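# Lift loaded sealant gun off hooks onto table

## Task

Remove the sealant gun, cartridge loaded, from its pair of hooks and set it down on the table with the cartridge still seated. It must end up resting on the table by itself, away from the rack and not leaning on any other object, must never drop more than a few centimetres, and you must then declare the job finished.

## Robot and tools

Robot: two arms, left_arm and right_arm, each ending in a two-finger gripper. Calibrated base positions in the scene frame: left_arm at (-0.029, +0.348, +0.015) m, right_arm at (+0.041, -0.295, +0.019) m, each turned only slightly about z. A camera stand is fixed to the floor behind the arms. Loose objects may sometimes be nudged by an outside push.

Frames: the scene frame has its origin at table-top height, halfway between the nominal bases. +z points up, +x points out over the table, and left_arm sits on the +y side. Image left and right do not match arm names. Reported end_effector_position (m) and end_effector_quat_wxyz are in the scene frame. They can be off by a few cm, more at long reach. Offsets in commands use the gripper's own Hand target axes. The fingers point along the gripper's +z and open and close along its y. The reported point sits between the pads, about 1 cm behind the fingertips.

Row layout, shared by both motion tools: 14 numbers in [-1, 1]. The first seven are left_arm dx, dy, dz, rx, ry, rz, opening, and the last seven are the same for right_arm. Both arms are always included. dx..rz are offsets from that arm's Hand target, along the Hand target's own axes. 1.0 equals 0.6 m or 180 degrees. rx, ry, rz form one rotation vector. Opening is absolute, not an offset: +1 is fully open (0.093 m) and -1 is closed. Sending 0 for all six pose numbers leaves an arm alone, but you must still send the opening it should keep. A 0 in the opening slot is a real command.

execute_actions(actions, cameras): actions is a list of actions. Each action is up to 15 rows, one row per 1/30 s step. A short action holds its last row until step 15. Every row in an action counts from the Hand target at the start of that action, so repeating an offset moves further. It returns the robot state and some per-step positions. Images come only when actions is empty or cameras lists them; ["all"] means every camera. An empty actions list also reports the scene number and task.

move(target, speed, blend, opening_speed, grip_force, blocking, cameras): target is one 14-number row, or a list of up to 15 rows. Every row is an offset from the same starting Hand targets, not from the previous row. Each gripper travels in a straight line, and all arms finish together, within at most 10 s overall. speed is in m/s, range 0.002 to 2.9, default 0.25, and turn rate is capped at twice that in rad/s. It can be one number or one per target. blend is a corner-rounding distance in m; the default 0 stops at each target. opening_speed is the finger rate per second on the -1..1 scale, minimum 0.2. grip_force is newtons per pad, 10 to 50. It persists once set, and low values close slowly. blocking=false returns after about 0.5 s while the motion continues. The result adds a move: line giving the outcome (done, off_target, moving, held, fault) and any limits (paced = pose clipped, held = steps withheld). Moves do not avoid obstacles or the other arm. A fast move overshoots and strikes harder. Avoid paths passing near an arm's own base, because the elbow can whip round.

wait(seconds 0..3600): lets time run without new commands; a running move continues. stop(): brakes a running move. zoom_image(camera, region [x0,y0,x1,y1] pixels, at most 504x504) zooms the latest image of cam_high, cam_low, cam_left_wrist or cam_right_wrist. Images are 896x504. finished_scene(scene): ends the scene for good; call it only once the gun rests properly.

Results: Hand target is the last commanded pose after clipping, and the next offsets start from it. Grippers often stop short or sag and tilt because of friction and weight. Check the position and orientation after each move, then send the missing difference as an offset. Orientation commands are clipped to within 40 degrees of the current orientation each step. grip_measured runs from +1 open to -1 closed. The pads meet at about -0.94, and each mm of object width adds about 0.0208. To grip a rigid flat object firmly, send a value at least 0.41 below its width reading, and keep sending it while holding. To release, send a value well above the width reading. Joint positions end with the finger gap in m. Joint torques are noisy and offset. Joint velocities say "within noise" when the arm is at rest.

Joint ranges (rad): waist -2.618..3.054, shoulder 0..3.142, elbow 0..3.142 (straight at 2.901), wrist pitch and yaw ±1.571, wrist roll ±2.094.

Avoid: dropping the gun or letting it fall more than a few cm, and knocking the cartridge loose. Do not leave anything off the table. Do not hit the rack, table or arms hard, let the grippers or wrist cameras touch each other, or strain the camera cables. Do not keep pushing against something, since an arm pressed against an obstacle keeps pushing. Command it back to relieve it. Stretched or loaded arms heat their motors: MOTOR HOT appears at 75 °C, at 90 °C the arm folds and stops working, and at 100 °C it goes limp.

Each tool is called after "Call:" by a JSON object that holds its "name" and its "arguments", one argument or row to a line.

## Session

Call:
{"name": "execute_actions", "arguments": {
  "actions": []
}}

Scene clock: 0.00 s.
left_arm: end_effector_position=(+0.3603, +0.3739, +0.1063) grip_measured=+1.000 end_effector_quat_wxyz=(+0.578, -0.005, +0.815, +0.032) | right_arm: end_effector_position=(+0.4202, -0.3283, +0.1253) grip_measured=+1.000 end_effector_quat_wxyz=(+0.613, +0.091, +0.777, -0.112)
Joint positions: left_arm=[0.101 1.557 0.357 0.863 0.01 0.051 0.093] | right_arm=[0.103 1.572 0.304 1.026 0.355 0.021 0.093]
Joint velocities: within noise
Joint torques (N m): no reading
Heat: left arm: 34 °C; right arm: 30 °C.
Hand target: left_arm +0.3638, +0.3741, +0.1147; +0.588, -0.005, +0.808, +0.032 | right_arm +0.4216, -0.3282, +0.1278; +0.615, +0.091, +0.775, -0.112
Tool commands: left_gripper/opening=+1.0 right_gripper/opening=+1.0

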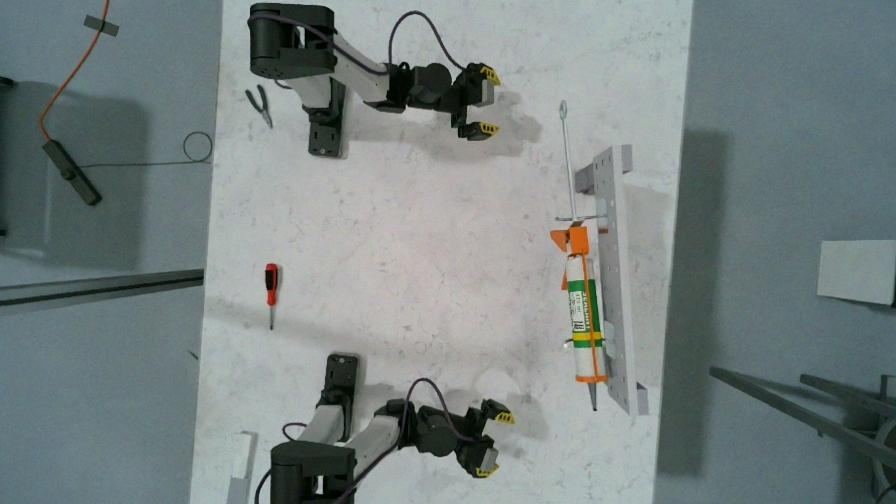

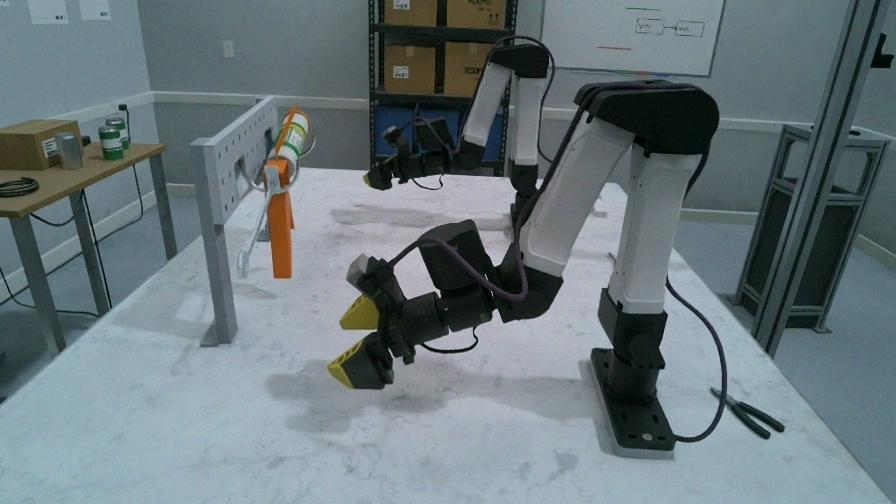

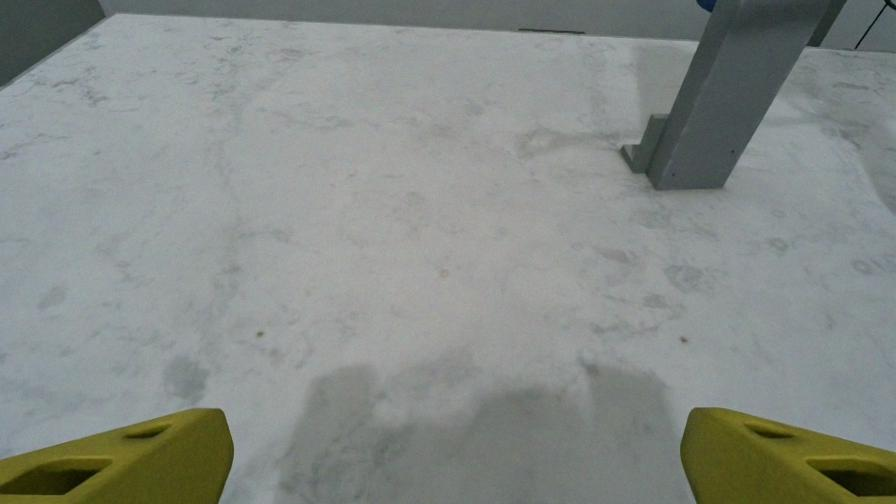

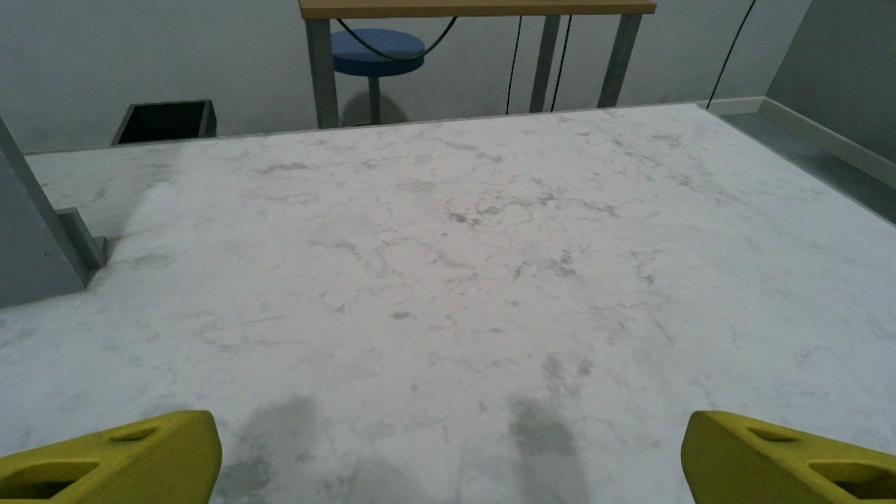

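Call:
{"name": "zoom_image", "arguments": {
  "camera": "cam_high",
  "region": [520, 80, 680, 440]
}}

Call:
{"name": "zoom_image", "arguments": {
  "camera": "cam_low",
  "region": [180, 80, 360, 360]
}}

Scaled by 1.400 from the camera's image (finer frame: 1280x720).

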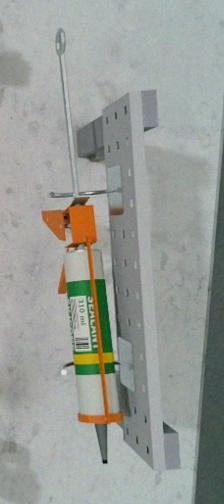

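Scaled by 1.800 from the camera's image (finer frame: 1280x720).

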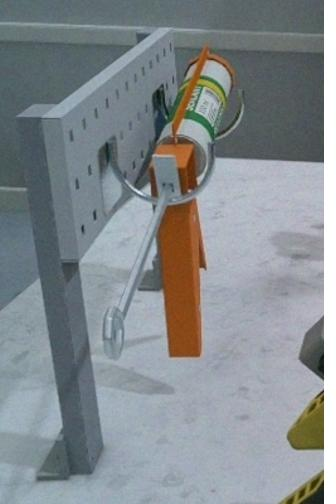

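Call:
{"name": "move", "arguments": {
  "target": [-0.2293, -0.2138, -0.0562, -0.1051, -0.0473, 0.4744, 1, -0.1811, 0.4125, -0.2415, -0.0569, -0.1715, -0.4844, 1],
  "speed": 0.35,
  "cameras": ["all"]
}}

Scene clock: 6.87 s.
left_arm: end_effector_position=(+0.3750, +0.2433, +0.2393) grip_measured=+1.000 end_effector_quat_wxyz=(+0.447, +0.468, +0.543, +0.535) | right_arm: end_effector_position=(+0.3798, -0.0531, +0.2337) grip_measured=+1.000 end_effector_quat_wxyz=(+0.529, -0.552, +0.458, -0.454)
Joint positions: left_arm=[-0.477 1.461 0.611 0.813 -0.67 1.563 0.093] | right_arm=[0.928 1.501 0.601 0.861 0.723 -1.561 0.093]
Joint torques (N m): left_arm=[-0.08 -5.01 8.38 2.3 -0.16 0.03] | right_arm=[0.68 -8.44 9.89 2.31 0.22 -0.08]
Heat: left arm: 35 °C; right arm: 31 °C.
Hand target: left_arm +0.3800, +0.2401, +0.2500; +0.455, +0.455, +0.541, +0.541 | right_arm +0.3800, -0.0501, +0.2503; +0.541, -0.540, +0.456, -0.455
Off the commanded pose: left_arm 0.012 m, 2 deg | right_arm 0.017 m, 2 deg.
move: off_target (left_arm, right_arm)
cam_left_wrist: T_world_to_cam=[[-0.02565, 0.02742, -0.9993, 0.24394], [-0.56228, 0.82611, 0.0371, 0.03986], [0.82655, 0.56284, -0.00577, -0.36226]] pos_world=[0.3281, 0.16428, 0.2402]
cam_right_wrist: T_world_to_cam=[[0.0155, 0.02608, 0.99954, -0.23682], [-0.26914, -0.96266, 0.02929, 0.08115], [0.96298, -0.26947, -0.0079, -0.29145]] pos_world=[0.30617, 0.00575, 0.23203]

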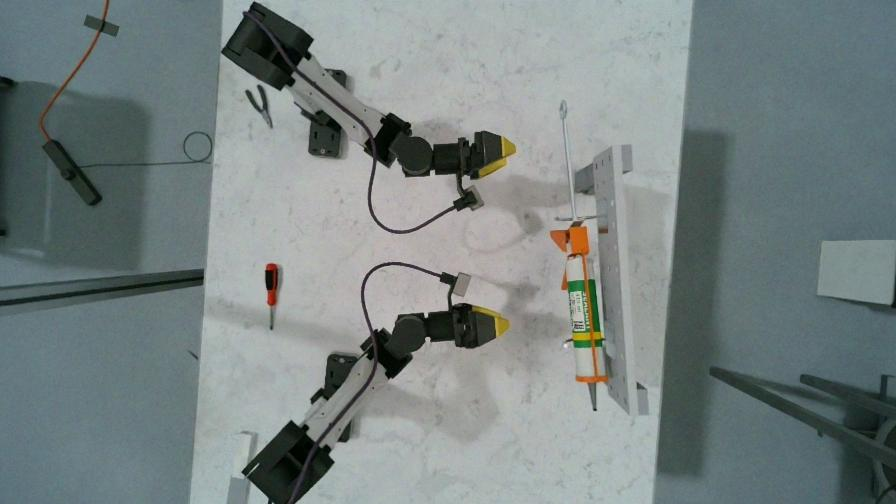

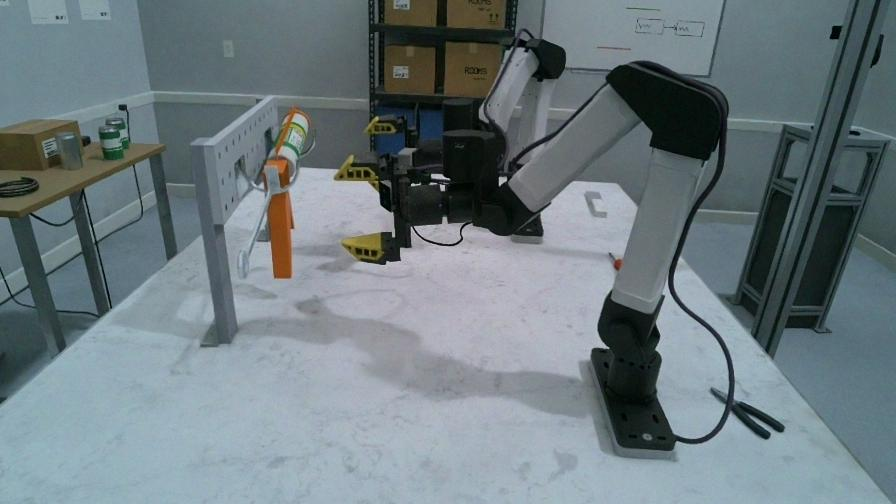

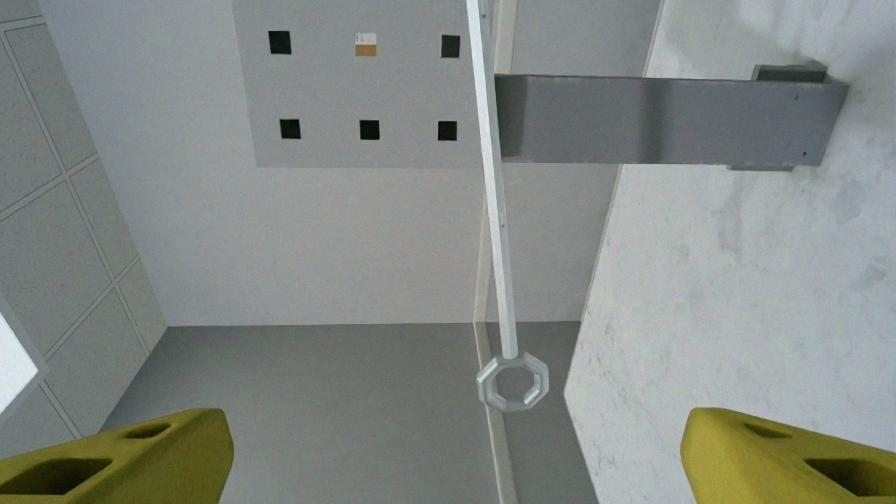

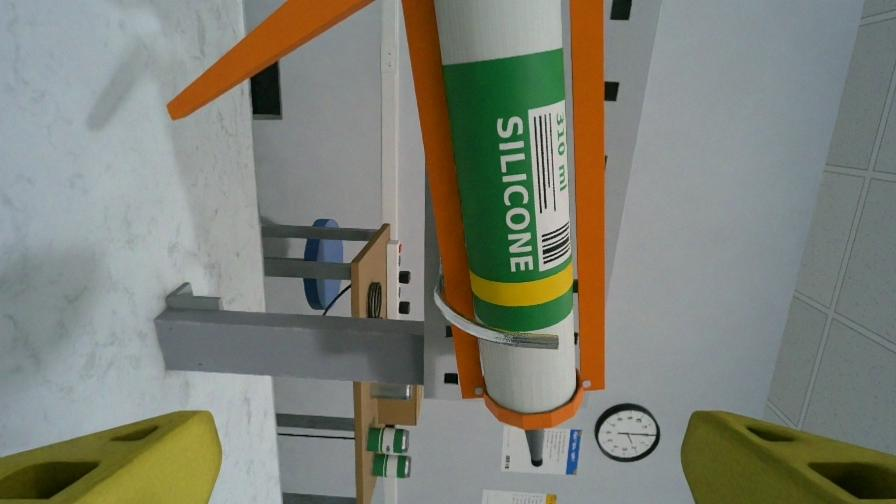

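Call:
{"name": "zoom_image", "arguments": {
  "camera": "cam_right_wrist",
  "region": [380, 0, 680, 252]
}}

Call:
{"name": "zoom_image", "arguments": {
  "camera": "cam_right_wrist",
  "region": [380, 240, 680, 492]
}}

Call:
{"name": "zoom_image", "arguments": {
  "camera": "cam_high",
  "region": [540, 200, 640, 300]
}}

Call:
{"name": "zoom_image", "arguments": {
  "camera": "cam_low",
  "region": [230, 90, 340, 200]
}}

Scaled by 1.680 from the camera's image (finer frame: 1280x720).

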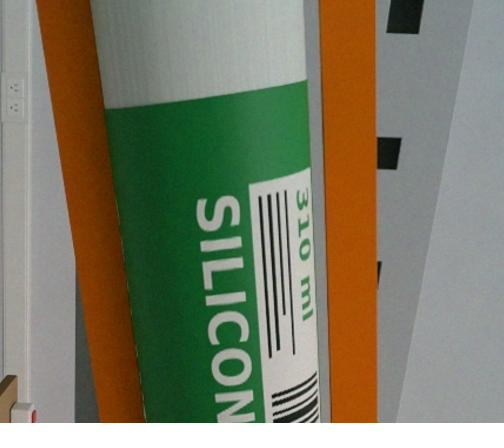

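Scaled by 1.680 from the camera's image (finer frame: 1280x720).

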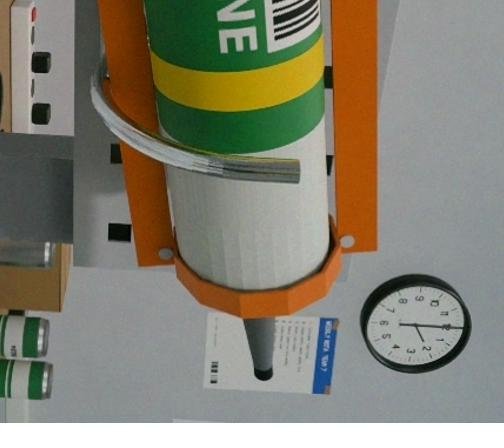

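Scaled by 5.040 from the camera's image (finer frame: 1280x720).

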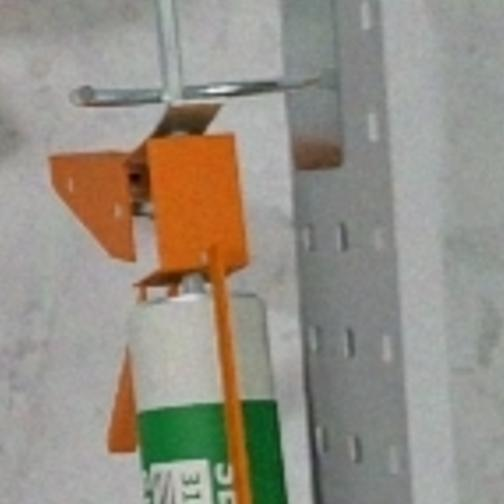

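Scaled by 4.582 from the camera's image (finer frame: 1280x720).

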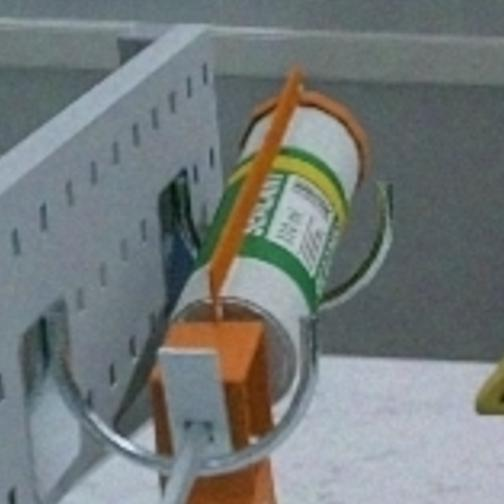

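Call:
{"name": "move", "arguments": {
  "target": [-0.0375, -0.0322, 0.0696, -0.009, 0, -0.044, 1, -0.0098, -0.0512, 0.1488, 0.011, 0, -0.047, 1],
  "speed": 0.2,
  "cameras": ["cam_left_wrist", "cam_right_wrist"]
}}

Scene clock: 11.33 s.
left_arm: end_effector_position=(+0.4170, +0.2274, +0.2215) grip_measured=+1.000 end_effector_quat_wxyz=(+0.481, +0.424, +0.566, +0.518) | right_arm: end_effector_position=(+0.4612, -0.0329, +0.2786) grip_measured=+1.000 end_effector_quat_wxyz=(-0.515, +0.561, -0.412, +0.501)
Joint positions: left_arm=[-0.463 1.709 0.735 0.973 -0.67 1.465 0.093] | right_arm=[0.782 1.693 0.938 0.793 0.58 -1.73 0.093]
Joint torques (N m): left_arm=[0.9 -6.68 8.2 2.32 0.11 -0.12] | right_arm=[-0.5 -7.82 10.61 2.34 0.01 -0.09]
Heat: left arm: 36 °C; right arm: 33 °C.
Hand target: left_arm +0.4250, +0.2250, +0.2307; +0.498, +0.410, +0.563, +0.516 | right_arm +0.4670, -0.0292, +0.2811; -0.516, +0.563, -0.407, +0.502
Off the commanded pose: left_arm 0.012 m, 3 deg | right_arm 0.007 m, 1 deg.
move: off_target (left_arm)
cam_left_wrist: T_world_to_cam=[[0.02352, -0.08631, -0.99599, 0.23235], [-0.57423, 0.81436, -0.08413, 0.11169], [0.81836, 0.5739, -0.03041, -0.38184]] pos_world=[0.37116, 0.14824, 0.2292]
cam_right_wrist: T_world_to_cam=[[-0.06378, 0.13631, 0.98861, -0.24026], [-0.27792, -0.95386, 0.11359, 0.10207], [0.95849, -0.26751, 0.09872, -0.39168]] pos_world=[0.38846, 0.02533, 0.2646]

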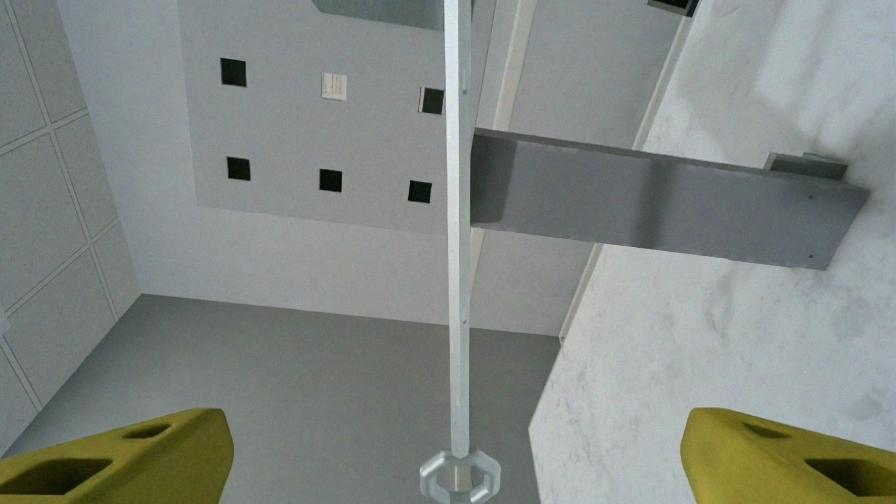

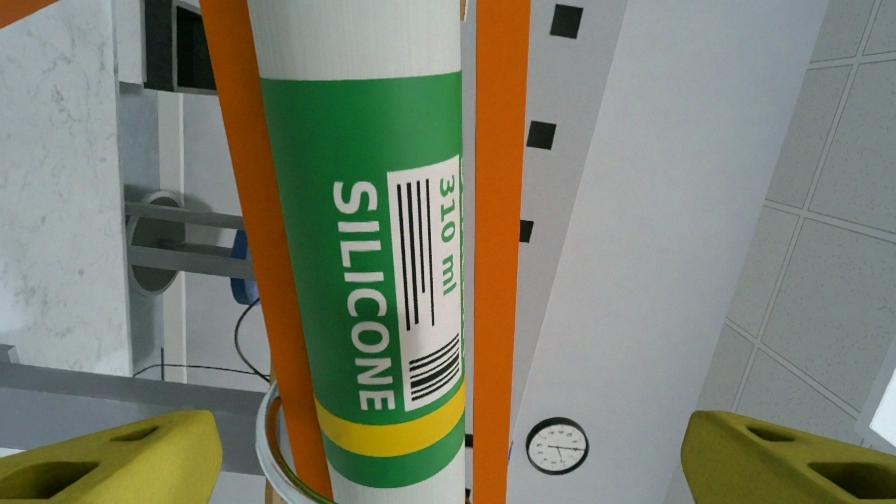

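Call:
{"name": "move", "arguments": {
  "target": [0, -0.0036, 0.12, 0, 0, 0, 1, -0.0135, 0.0275, 0.0025, -0.010, 0.0145, -0.007, 1],
  "speed": 0.15,
  "cameras": ["cam_high", "cam_left_wrist", "cam_right_wrist"]
}}

Scene clock: 13.67 s.
left_arm: end_effector_position=(+0.4878, +0.2401, +0.2278) grip_measured=+1.000 end_effector_quat_wxyz=(+0.488, +0.413, +0.565, +0.521) | right_arm: end_effector_position=(+0.4649, -0.0288, +0.2593) grip_measured=+1.000 end_effector_quat_wxyz=(-0.489, +0.567, -0.423, +0.510)
Joint positions: left_arm=[-0.347 1.899 0.993 0.929 -0.562 1.46 0.093] | right_arm=[0.8 1.749 0.955 0.792 0.641 -1.736 0.093]
Joint torques (N m): left_arm=[0.75 -8.49 8.55 2.09 0.17 -0.13] | right_arm=[0.64 -8.2 10.41 2.46 0.22 -0.09]
Heat: left arm: 37 °C; right arm: 33 °C.
Hand target: left_arm +0.4960, +0.2371, +0.2307; +0.498, +0.410, +0.563, +0.516 | right_arm +0.4680, -0.0233, +0.2637; -0.492, +0.564, -0.420, +0.514
Off the commanded pose: left_arm 0.009 m, 1 deg | right_arm 0.008 m, 1 deg.
move: done
cam_left_wrist: T_world_to_cam=[[0.04633, -0.0993, -0.99398, 0.22963], [-0.57854, 0.80851, -0.10773, 0.15155], [0.81434, 0.58005, -0.01999, -0.44871]] pos_world=[0.44244, 0.16055, 0.2356]
cam_right_wrist: T_world_to_cam=[[-0.02888, 0.1703, 0.98497, -0.23579], [-0.31458, -0.93686, 0.15275, 0.11667], [0.94879, -0.30544, 0.08063, -0.38403]] pos_world=[0.39426, 0.03216, 0.24539]

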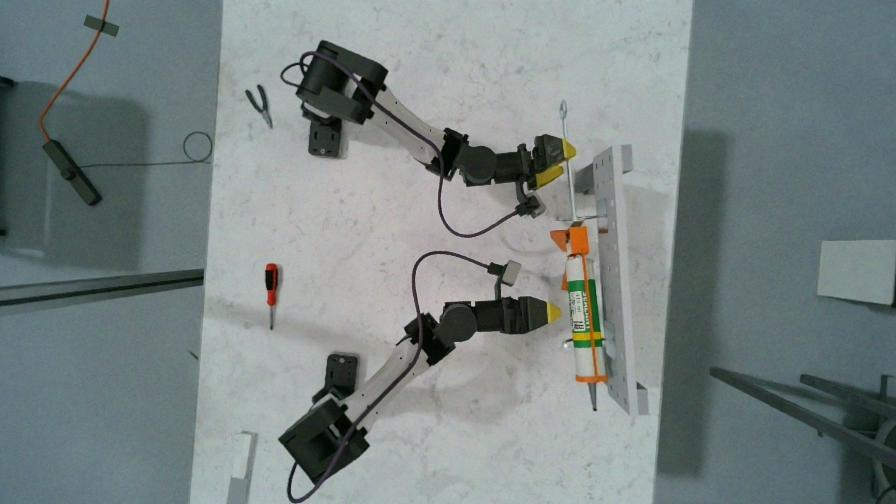

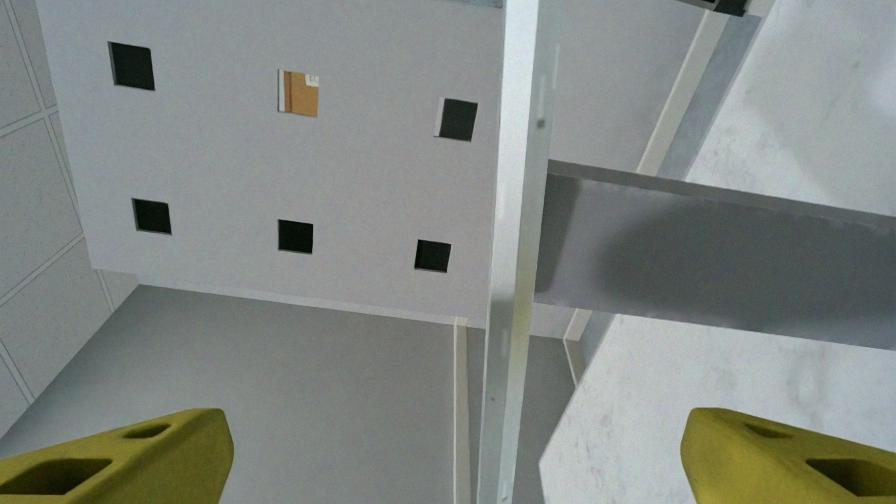

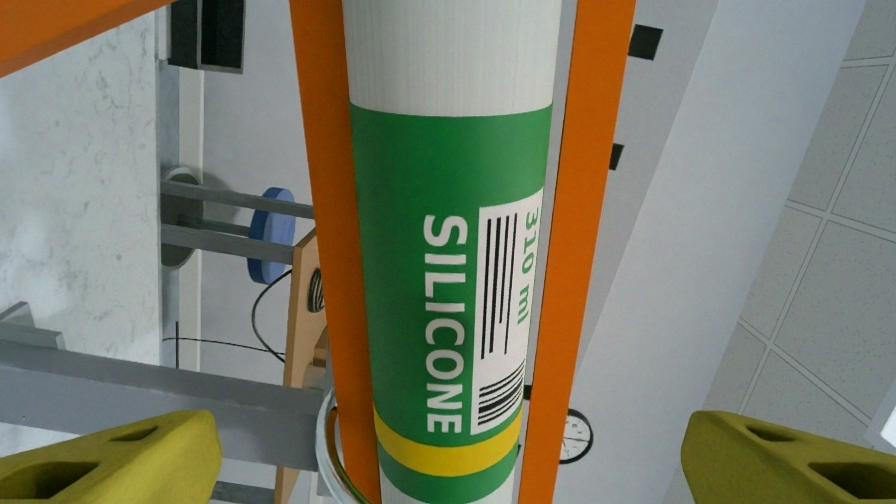

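Call:
{"name": "move", "arguments": {
  "target": [0, -0.0127, 0.0333, 0, 0, 0, 1, -0.02, -0.006, 0.0667, 0, 0, 0, 1],
  "speed": 0.12,
  "cameras": ["cam_left_wrist", "cam_right_wrist"]
}}

Scene clock: 16.47 s.
left_arm: end_effector_position=(+0.5079, +0.2420, +0.2215) grip_measured=+1.000 end_effector_quat_wxyz=(+0.489, +0.413, +0.565, +0.520) | right_arm: end_effector_position=(+0.5006, -0.0106, +0.2656) grip_measured=+1.000 end_effector_quat_wxyz=(-0.491, +0.560, -0.425, +0.514)
Joint positions: left_arm=[-0.324 1.971 1.067 0.926 -0.539 1.46 0.093] | right_arm=[0.774 1.877 1.135 0.756 0.624 -1.737 0.093]
Joint torques (N m): left_arm=[0.85 -9.13 8.57 2.12 0.18 -0.12] | right_arm=[-0.27 -9.42 10.66 2.33 0.02 -0.09]
Heat: left arm: 37 °C; right arm: 34 °C.
Hand target: left_arm +0.5161, +0.2396, +0.2237; +0.498, +0.410, +0.563, +0.516 | right_arm +0.5062, -0.0061, +0.2657; -0.492, +0.564, -0.420, +0.514
Off the commanded pose: left_arm 0.009 m, 1 deg | right_arm 0.007 m, 1 deg.
move: done
cam_left_wrist: T_world_to_cam=[[0.04627, -0.09945, -0.99397, 0.22259], [-0.57825, 0.8087, -0.10783, 0.16067], [0.81454, 0.57975, -0.02009, -0.46631]] pos_world=[0.46244, 0.16255, 0.2292]
cam_right_wrist: T_world_to_cam=[[-0.03815, 0.1611, 0.9862, -0.23979], [-0.32476, -0.93534, 0.14023, 0.15241], [0.94503, -0.31493, 0.088, -0.41312]] pos_world=[0.43075, 0.05108, 0.25146]

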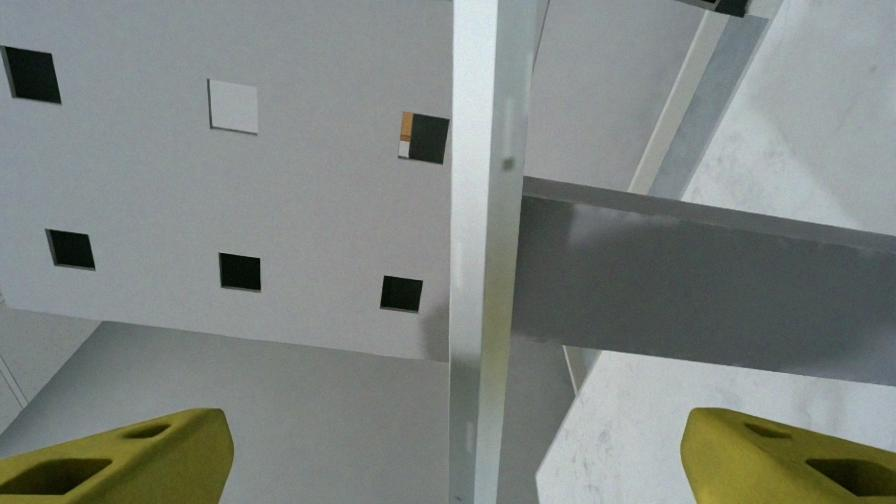

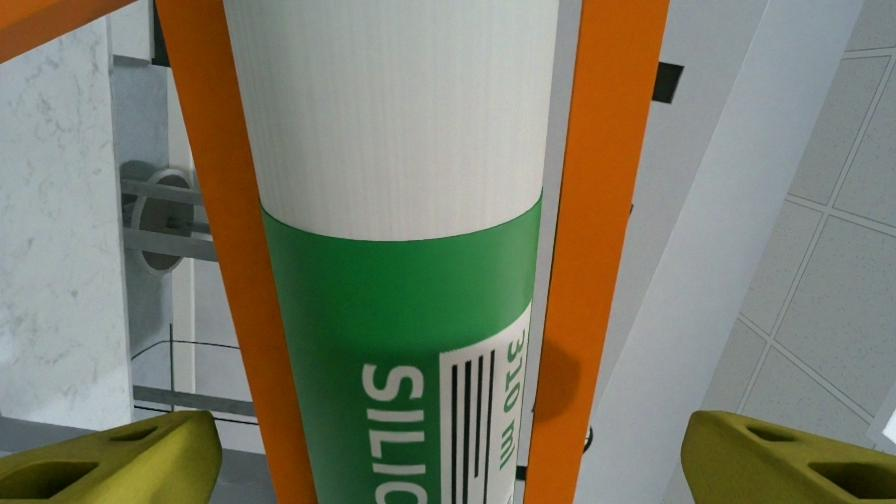

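Call:
{"name": "zoom_image", "arguments": {
  "camera": "cam_left_wrist",
  "region": [380, 200, 580, 504]
}}

Scaled by 1.658 from the camera's image (finer frame: 1280x720).

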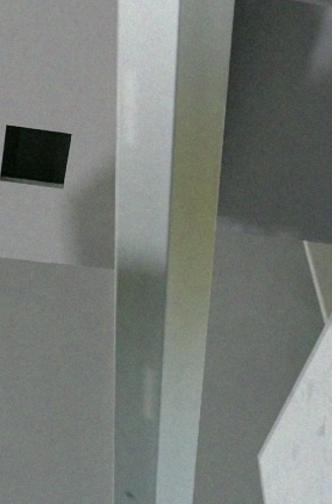

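Call:
{"name": "move", "arguments": {
  "target": [0, -0.002, -0.03, 0, 0, 0, 1, 0, 0.0103, 0.012, 0, 0, 0, 1],
  "speed": 0.1,
  "cameras": ["cam_left_wrist", "cam_right_wrist"]
}}

Scene clock: 18.50 s.
left_arm: end_effector_position=(+0.5025, +0.2376, +0.2111) grip_measured=+1.000 end_effector_quat_wxyz=(+0.484, +0.423, +0.566, +0.516) | right_arm: end_effector_position=(+0.5077, -0.0100, +0.2561) grip_measured=+1.000 end_effector_quat_wxyz=(-0.486, +0.566, -0.425, +0.512)
Joint positions: left_arm=[-0.335 1.971 1.038 0.934 -0.538 1.459 0.093] | right_arm=[0.762 1.908 1.149 0.755 0.612 -1.737 0.093]
Joint torques (N m): left_arm=[-0.12 -12.86 4.49 2.36 -0.06 -0.12] | right_arm=[-0.4 -9.77 10.58 2.5 0.01 -0.08]
Heat: left arm: 38 °C; right arm: 34 °C.
Hand target: left_arm +0.4984, +0.2365, +0.2218; +0.498, +0.410, +0.563, +0.516 | right_arm +0.5136, -0.0063, +0.2597; -0.492, +0.564, -0.420, +0.514
Off the commanded pose: left_arm 0.012 m, 2 deg | right_arm 0.008 m, 1 deg.
move: off_target (left_arm)
cam_left_wrist: T_world_to_cam=[[0.0253, -0.09274, -0.99537, 0.22135], [-0.57092, 0.816, -0.09054, 0.15088], [0.82062, 0.57056, -0.0323, -0.45785]] pos_world=[0.45626, 0.15864, 0.2192]
cam_right_wrist: T_world_to_cam=[[-0.02626, 0.17192, 0.98476, -0.23586], [-0.32228, -0.93396, 0.15446, 0.15167], [0.94628, -0.31332, 0.07994, -0.41727]] pos_world=[0.43754, 0.05147, 0.24219]

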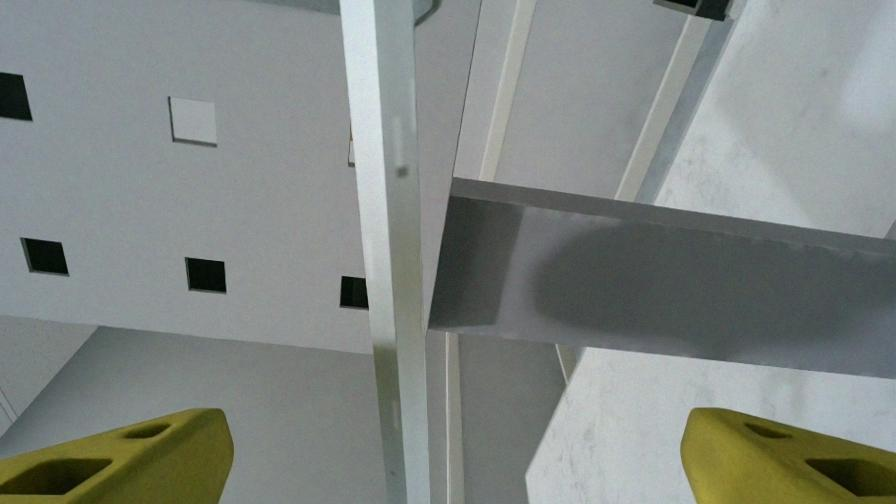

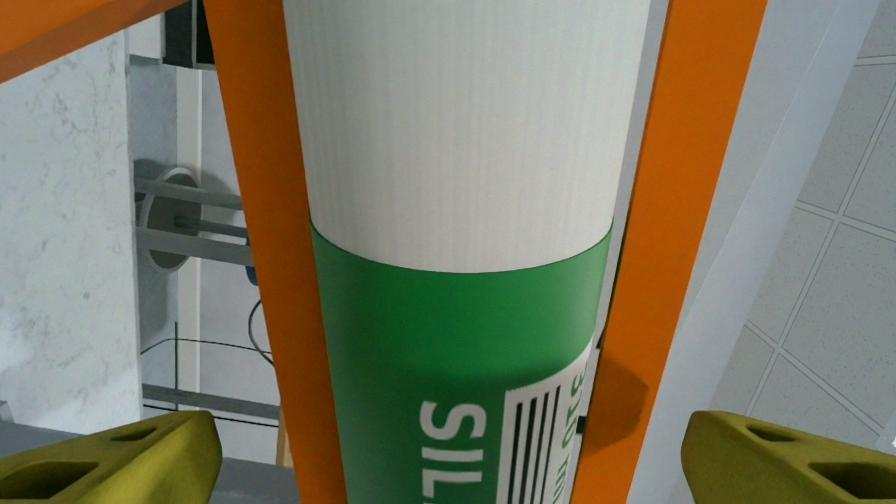

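Call:
{"name": "move", "arguments": {
  "target": [0, 0.0133, -0.015, 0, 0, 0, 1, 0, -0.0075, 0, 0, 0, 0, 1],
  "speed": 0.1,
  "cameras": ["cam_left_wrist", "cam_right_wrist"]
}}

Scene clock: 19.70 s.
left_arm: end_effector_position=(+0.4965, +0.2352, +0.2076) grip_measured=+1.000 end_effector_quat_wxyz=(+0.482, +0.429, +0.566, +0.513) | right_arm: end_effector_position=(+0.5087, -0.0091, +0.2602) grip_measured=+1.000 end_effector_quat_wxyz=(-0.489, +0.563, -0.425, +0.513)
Joint positions: left_arm=[-0.344 1.957 1.012 0.935 -0.54 1.459 0.093] | right_arm=[0.762 1.908 1.16 0.753 0.612 -1.737 0.093]
Joint torques (N m): left_arm=[-0.17 -15.42 4.36 2.19 -0.13 -0.12] | right_arm=[-0.25 -10.36 10.62 2.34 0.04 -0.08]
Heat: left arm: 38 °C; right arm: 35 °C.
Hand target: left_arm +0.4892, +0.2360, +0.2296; +0.498, +0.410, +0.563, +0.516 | right_arm +0.5135, -0.0055, +0.2641; -0.492, +0.564, -0.420, +0.514
Off the commanded pose: left_arm 0.023 m, 3 deg | right_arm 0.007 m, 1 deg.
move: off_target (left_arm)
cam_left_wrist: T_world_to_cam=[[0.01407, -0.08879, -0.99595, 0.22259], [-0.56589, 0.82048, -0.08114, 0.14369], [0.82436, 0.56474, -0.0387, -0.45076]] pos_world=[0.44977, 0.15643, 0.2159]
cam_right_wrist: T_world_to_cam=[[-0.03254, 0.16634, 0.98553, -0.23707], [-0.32285, -0.93494, 0.14714, 0.15445], [0.94589, -0.31339, 0.08412, -0.41918]] pos_world=[0.43865, 0.05247, 0.24618]

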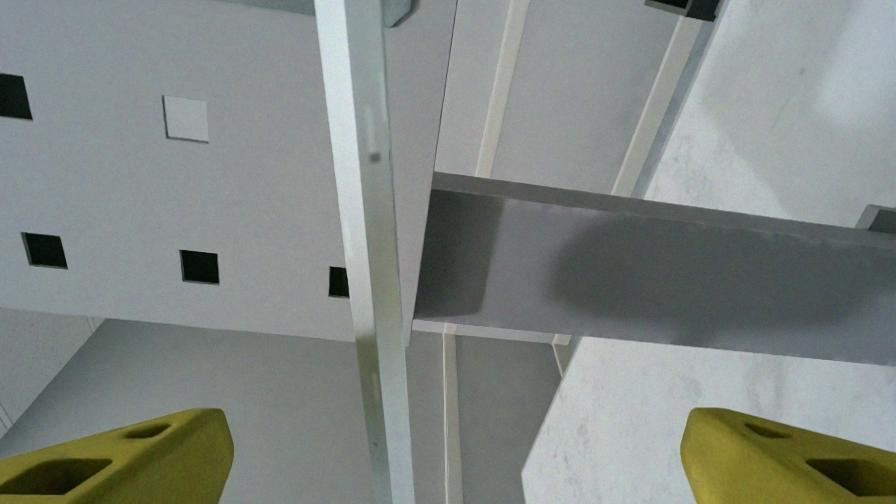

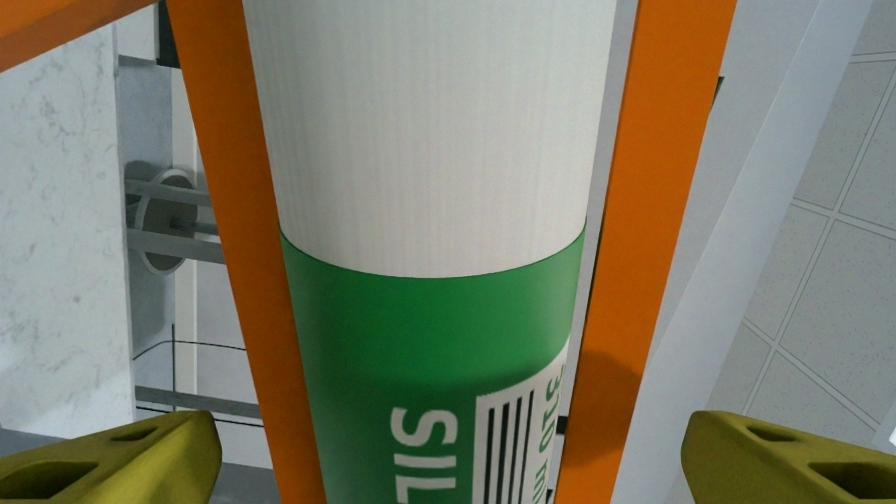

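Call:
{"name": "zoom_image", "arguments": {
  "camera": "cam_left_wrist",
  "region": [300, 0, 460, 252]
}}

Call:
{"name": "zoom_image", "arguments": {
  "camera": "cam_left_wrist",
  "region": [300, 252, 460, 504]
}}

Scaled by 2.000 from the camera's image (finer frame: 1280x720).

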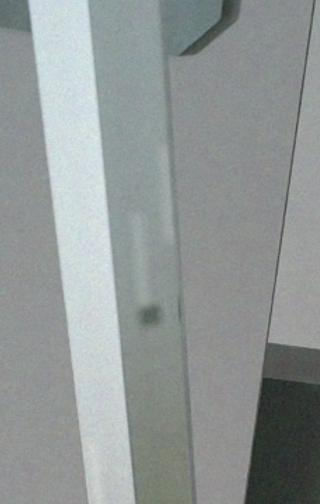

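Scaled by 2.000 from the camera's image (finer frame: 1280x720).

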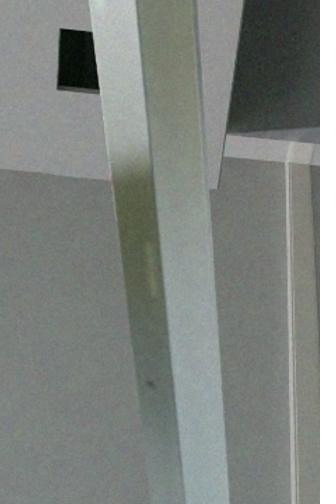

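Call:
{"name": "move", "arguments": {
  "target": [
    [0, 0.04, 0, 0, 0, 0, 1, 0, 0.002, 0.006, 0, 0, 0, 1],
    [0, 0, 0, 0, 0, 0, 1, 0, 0.002, 0.006, 0, 0, 0, 1]
  ],
  "speed": 0.1,
  "cameras": ["cam_left_wrist", "cam_right_wrist"]
}}

Scene clock: 22.77 s.
left_arm: end_effector_position=(+0.4904, +0.2376, +0.2388) grip_measured=+1.000 end_effector_quat_wxyz=(+0.500, +0.412, +0.559, +0.517) | right_arm: end_effector_position=(+0.5111, -0.0089, +0.2625) grip_measured=+1.000 end_effector_quat_wxyz=(-0.491, +0.561, -0.425, +0.513)
Joint positions: left_arm=[-0.344 1.888 1.012 0.916 -0.54 1.459 0.093] | right_arm=[0.759 1.912 1.171 0.751 0.607 -1.737 0.093]
Joint torques (N m): left_arm=[-0.23 -8.91 4.44 2.35 -0.12 -0.11] | right_arm=[-0.42 -9.81 10.65 2.36 0.02 -0.08]
Heat: left arm: 38 °C; right arm: 35 °C.
Hand target: left_arm +0.4892, +0.2360, +0.2297; +0.498, +0.410, +0.563, +0.516 | right_arm +0.5171, -0.0053, +0.2632; -0.492, +0.563, -0.420, +0.514
Off the commanded pose: left_arm 0.009 m, 1 deg | right_arm 0.007 m, 1 deg.
move: done
cam_left_wrist: T_world_to_cam=[[0.06109, -0.10753, -0.99232, 0.23442], [-0.56142, 0.8183, -0.12323, 0.14918], [0.82527, 0.56464, -0.01038, -0.45321]] pos_world=[0.44345, 0.15904, 0.2463]
cam_right_wrist: T_world_to_cam=[[-0.03652, 0.16293, 0.98596, -0.23735], [-0.32307, -0.93556, 0.14264, 0.15635], [0.94567, -0.31333, 0.08681, -0.42215]] pos_world=[0.44105, 0.05268, 0.24837]

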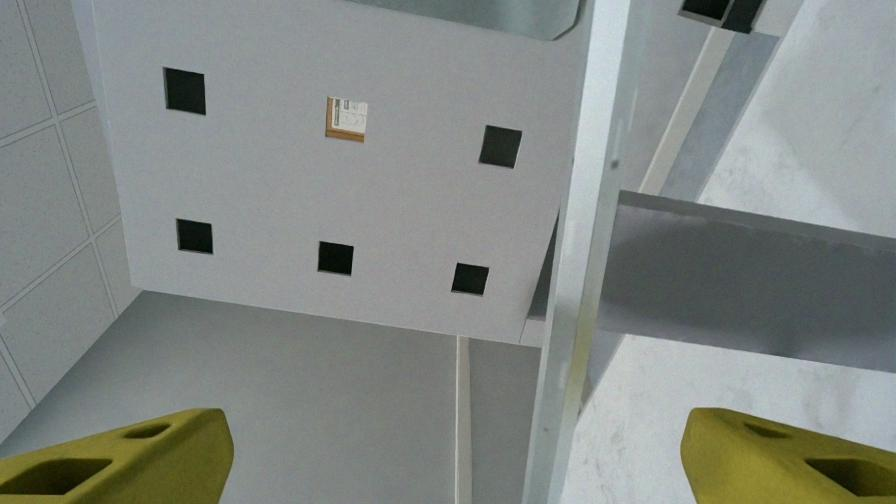

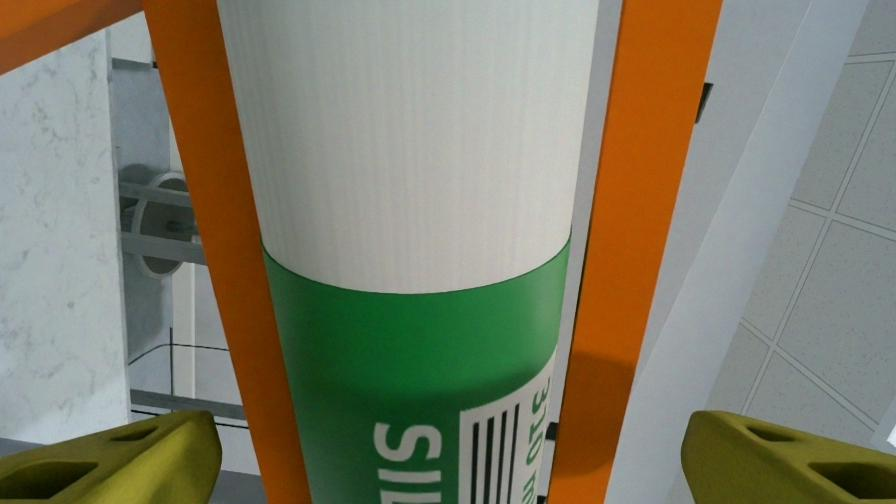

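Call:
{"name": "move", "arguments": {
  "target": [0, -0.025, 0, 0, 0, 0, 1, 0, 0.0085, 0, 0, 0, 0, 1],
  "speed": 0.1
}}

Scene clock: 24.00 s.
left_arm: end_effector_position=(+0.4905, +0.2353, +0.2231) grip_measured=+1.000 end_effector_quat_wxyz=(+0.499, +0.413, +0.559, +0.517) | right_arm: end_effector_position=(+0.5119, -0.0079, +0.2582) grip_measured=+1.000 end_effector_quat_wxyz=(-0.489, +0.564, -0.425, +0.512)
Joint positions: left_arm=[-0.349 1.928 0.993 0.973 -0.544 1.459 0.093] | right_arm=[0.759 1.92 1.171 0.752 0.606 -1.737 0.093]
Joint torques (N m): left_arm=[-0.14 -8.76 4.72 2.33 -0.13 -0.11] | right_arm=[-0.59 -9.85 9.58 2.56 0.02 -0.08]
Heat: left arm: 37 °C; right arm: 35 °C.
Hand target: left_arm +0.4899, +0.2340, +0.2147; +0.498, +0.410, +0.563, +0.516 | right_arm +0.5173, -0.0061, +0.2579; -0.492, +0.564, -0.420, +0.514
Off the commanded pose: left_arm 0.008 m, 1 deg | right_arm 0.006 m, 1 deg.
move: done

Call:
{"name": "move", "arguments": {
  "target": [0, 0, 0, 0, 0, 0, 1, 0, 0.003, 0.0215, 0, 0, 0, 1],
  "speed": 0.06,
  "cameras": ["cam_left_wrist", "cam_right_wrist"]
}}

Scene clock: 24.93 s.
left_arm: end_effector_position=(+0.4905, +0.2353, +0.2233) grip_measured=+1.000 end_effector_quat_wxyz=(+0.499, +0.413, +0.559, +0.517) | right_arm: end_effector_position=(+0.5243, -0.0092, +0.2555) grip_measured=+1.000 end_effector_quat_wxyz=(-0.488, +0.563, -0.426, +0.513)
Joint positions: left_arm=[-0.349 1.928 0.993 0.973 -0.544 1.459 0.093] | right_arm=[0.738 1.956 1.207 0.754 0.589 -1.737 0.093]
Joint torques (N m): left_arm=[-0.16 -8.76 4.68 2.34 -0.13 -0.11] | right_arm=[-0.27 -10.03 10.62 2.44 0.01 -0.08]
Heat: left arm: 38 °C; right arm: 35 °C.
Hand target: left_arm +0.4899, +0.2340, +0.2147; +0.498, +0.410, +0.563, +0.516 | right_arm +0.5301, -0.0048, +0.2563; -0.492, +0.564, -0.420, +0.514
Off the commanded pose: left_arm 0.009 m, 1 deg | right_arm 0.007 m, 1 deg.
move: done
cam_left_wrist: T_world_to_cam=[[0.05943, -0.1072, -0.99246, 0.21963], [-0.56031, 0.81925, -0.12204, 0.1481], [0.82615, 0.56333, -0.01138, -0.452]] pos_world=[0.44335, 0.15684, 0.2309]
cam_right_wrist: T_world_to_cam=[[-0.03228, 0.16652, 0.98551, -0.23203], [-0.32464, -0.93431, 0.14724, 0.16088], [0.94529, -0.31519, 0.08422, -0.43332]] pos_world=[0.45435, 0.05238, 0.24148]

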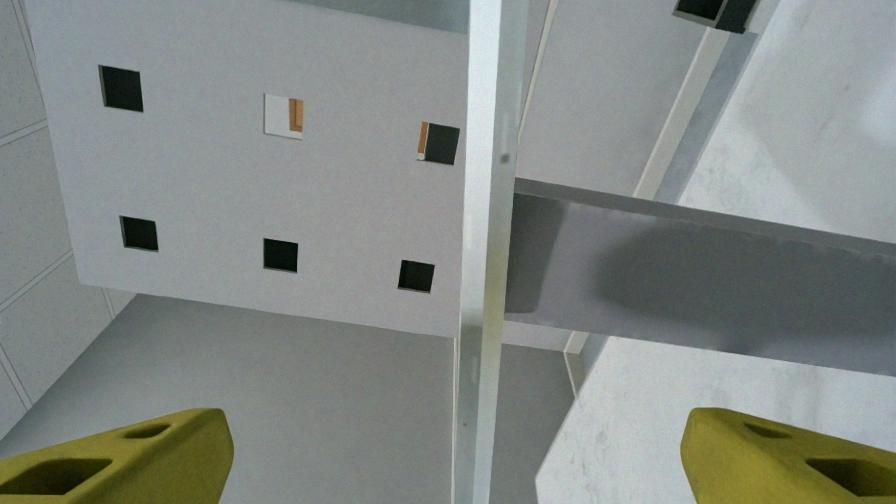

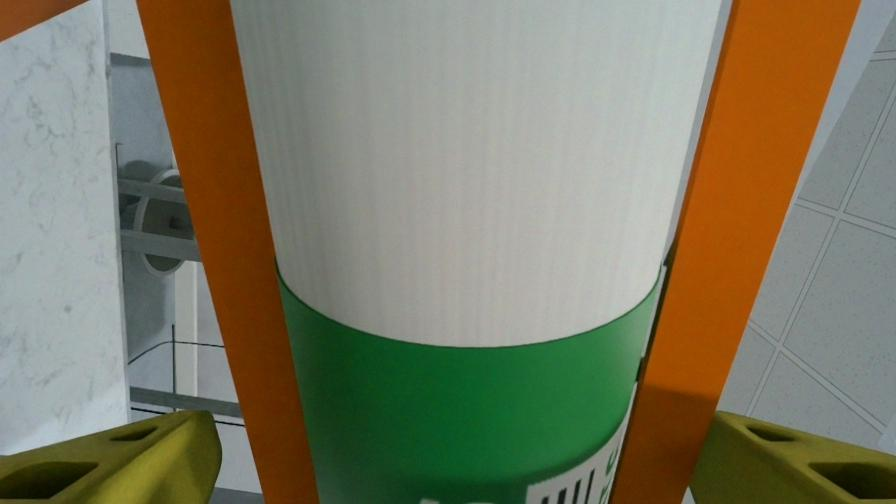

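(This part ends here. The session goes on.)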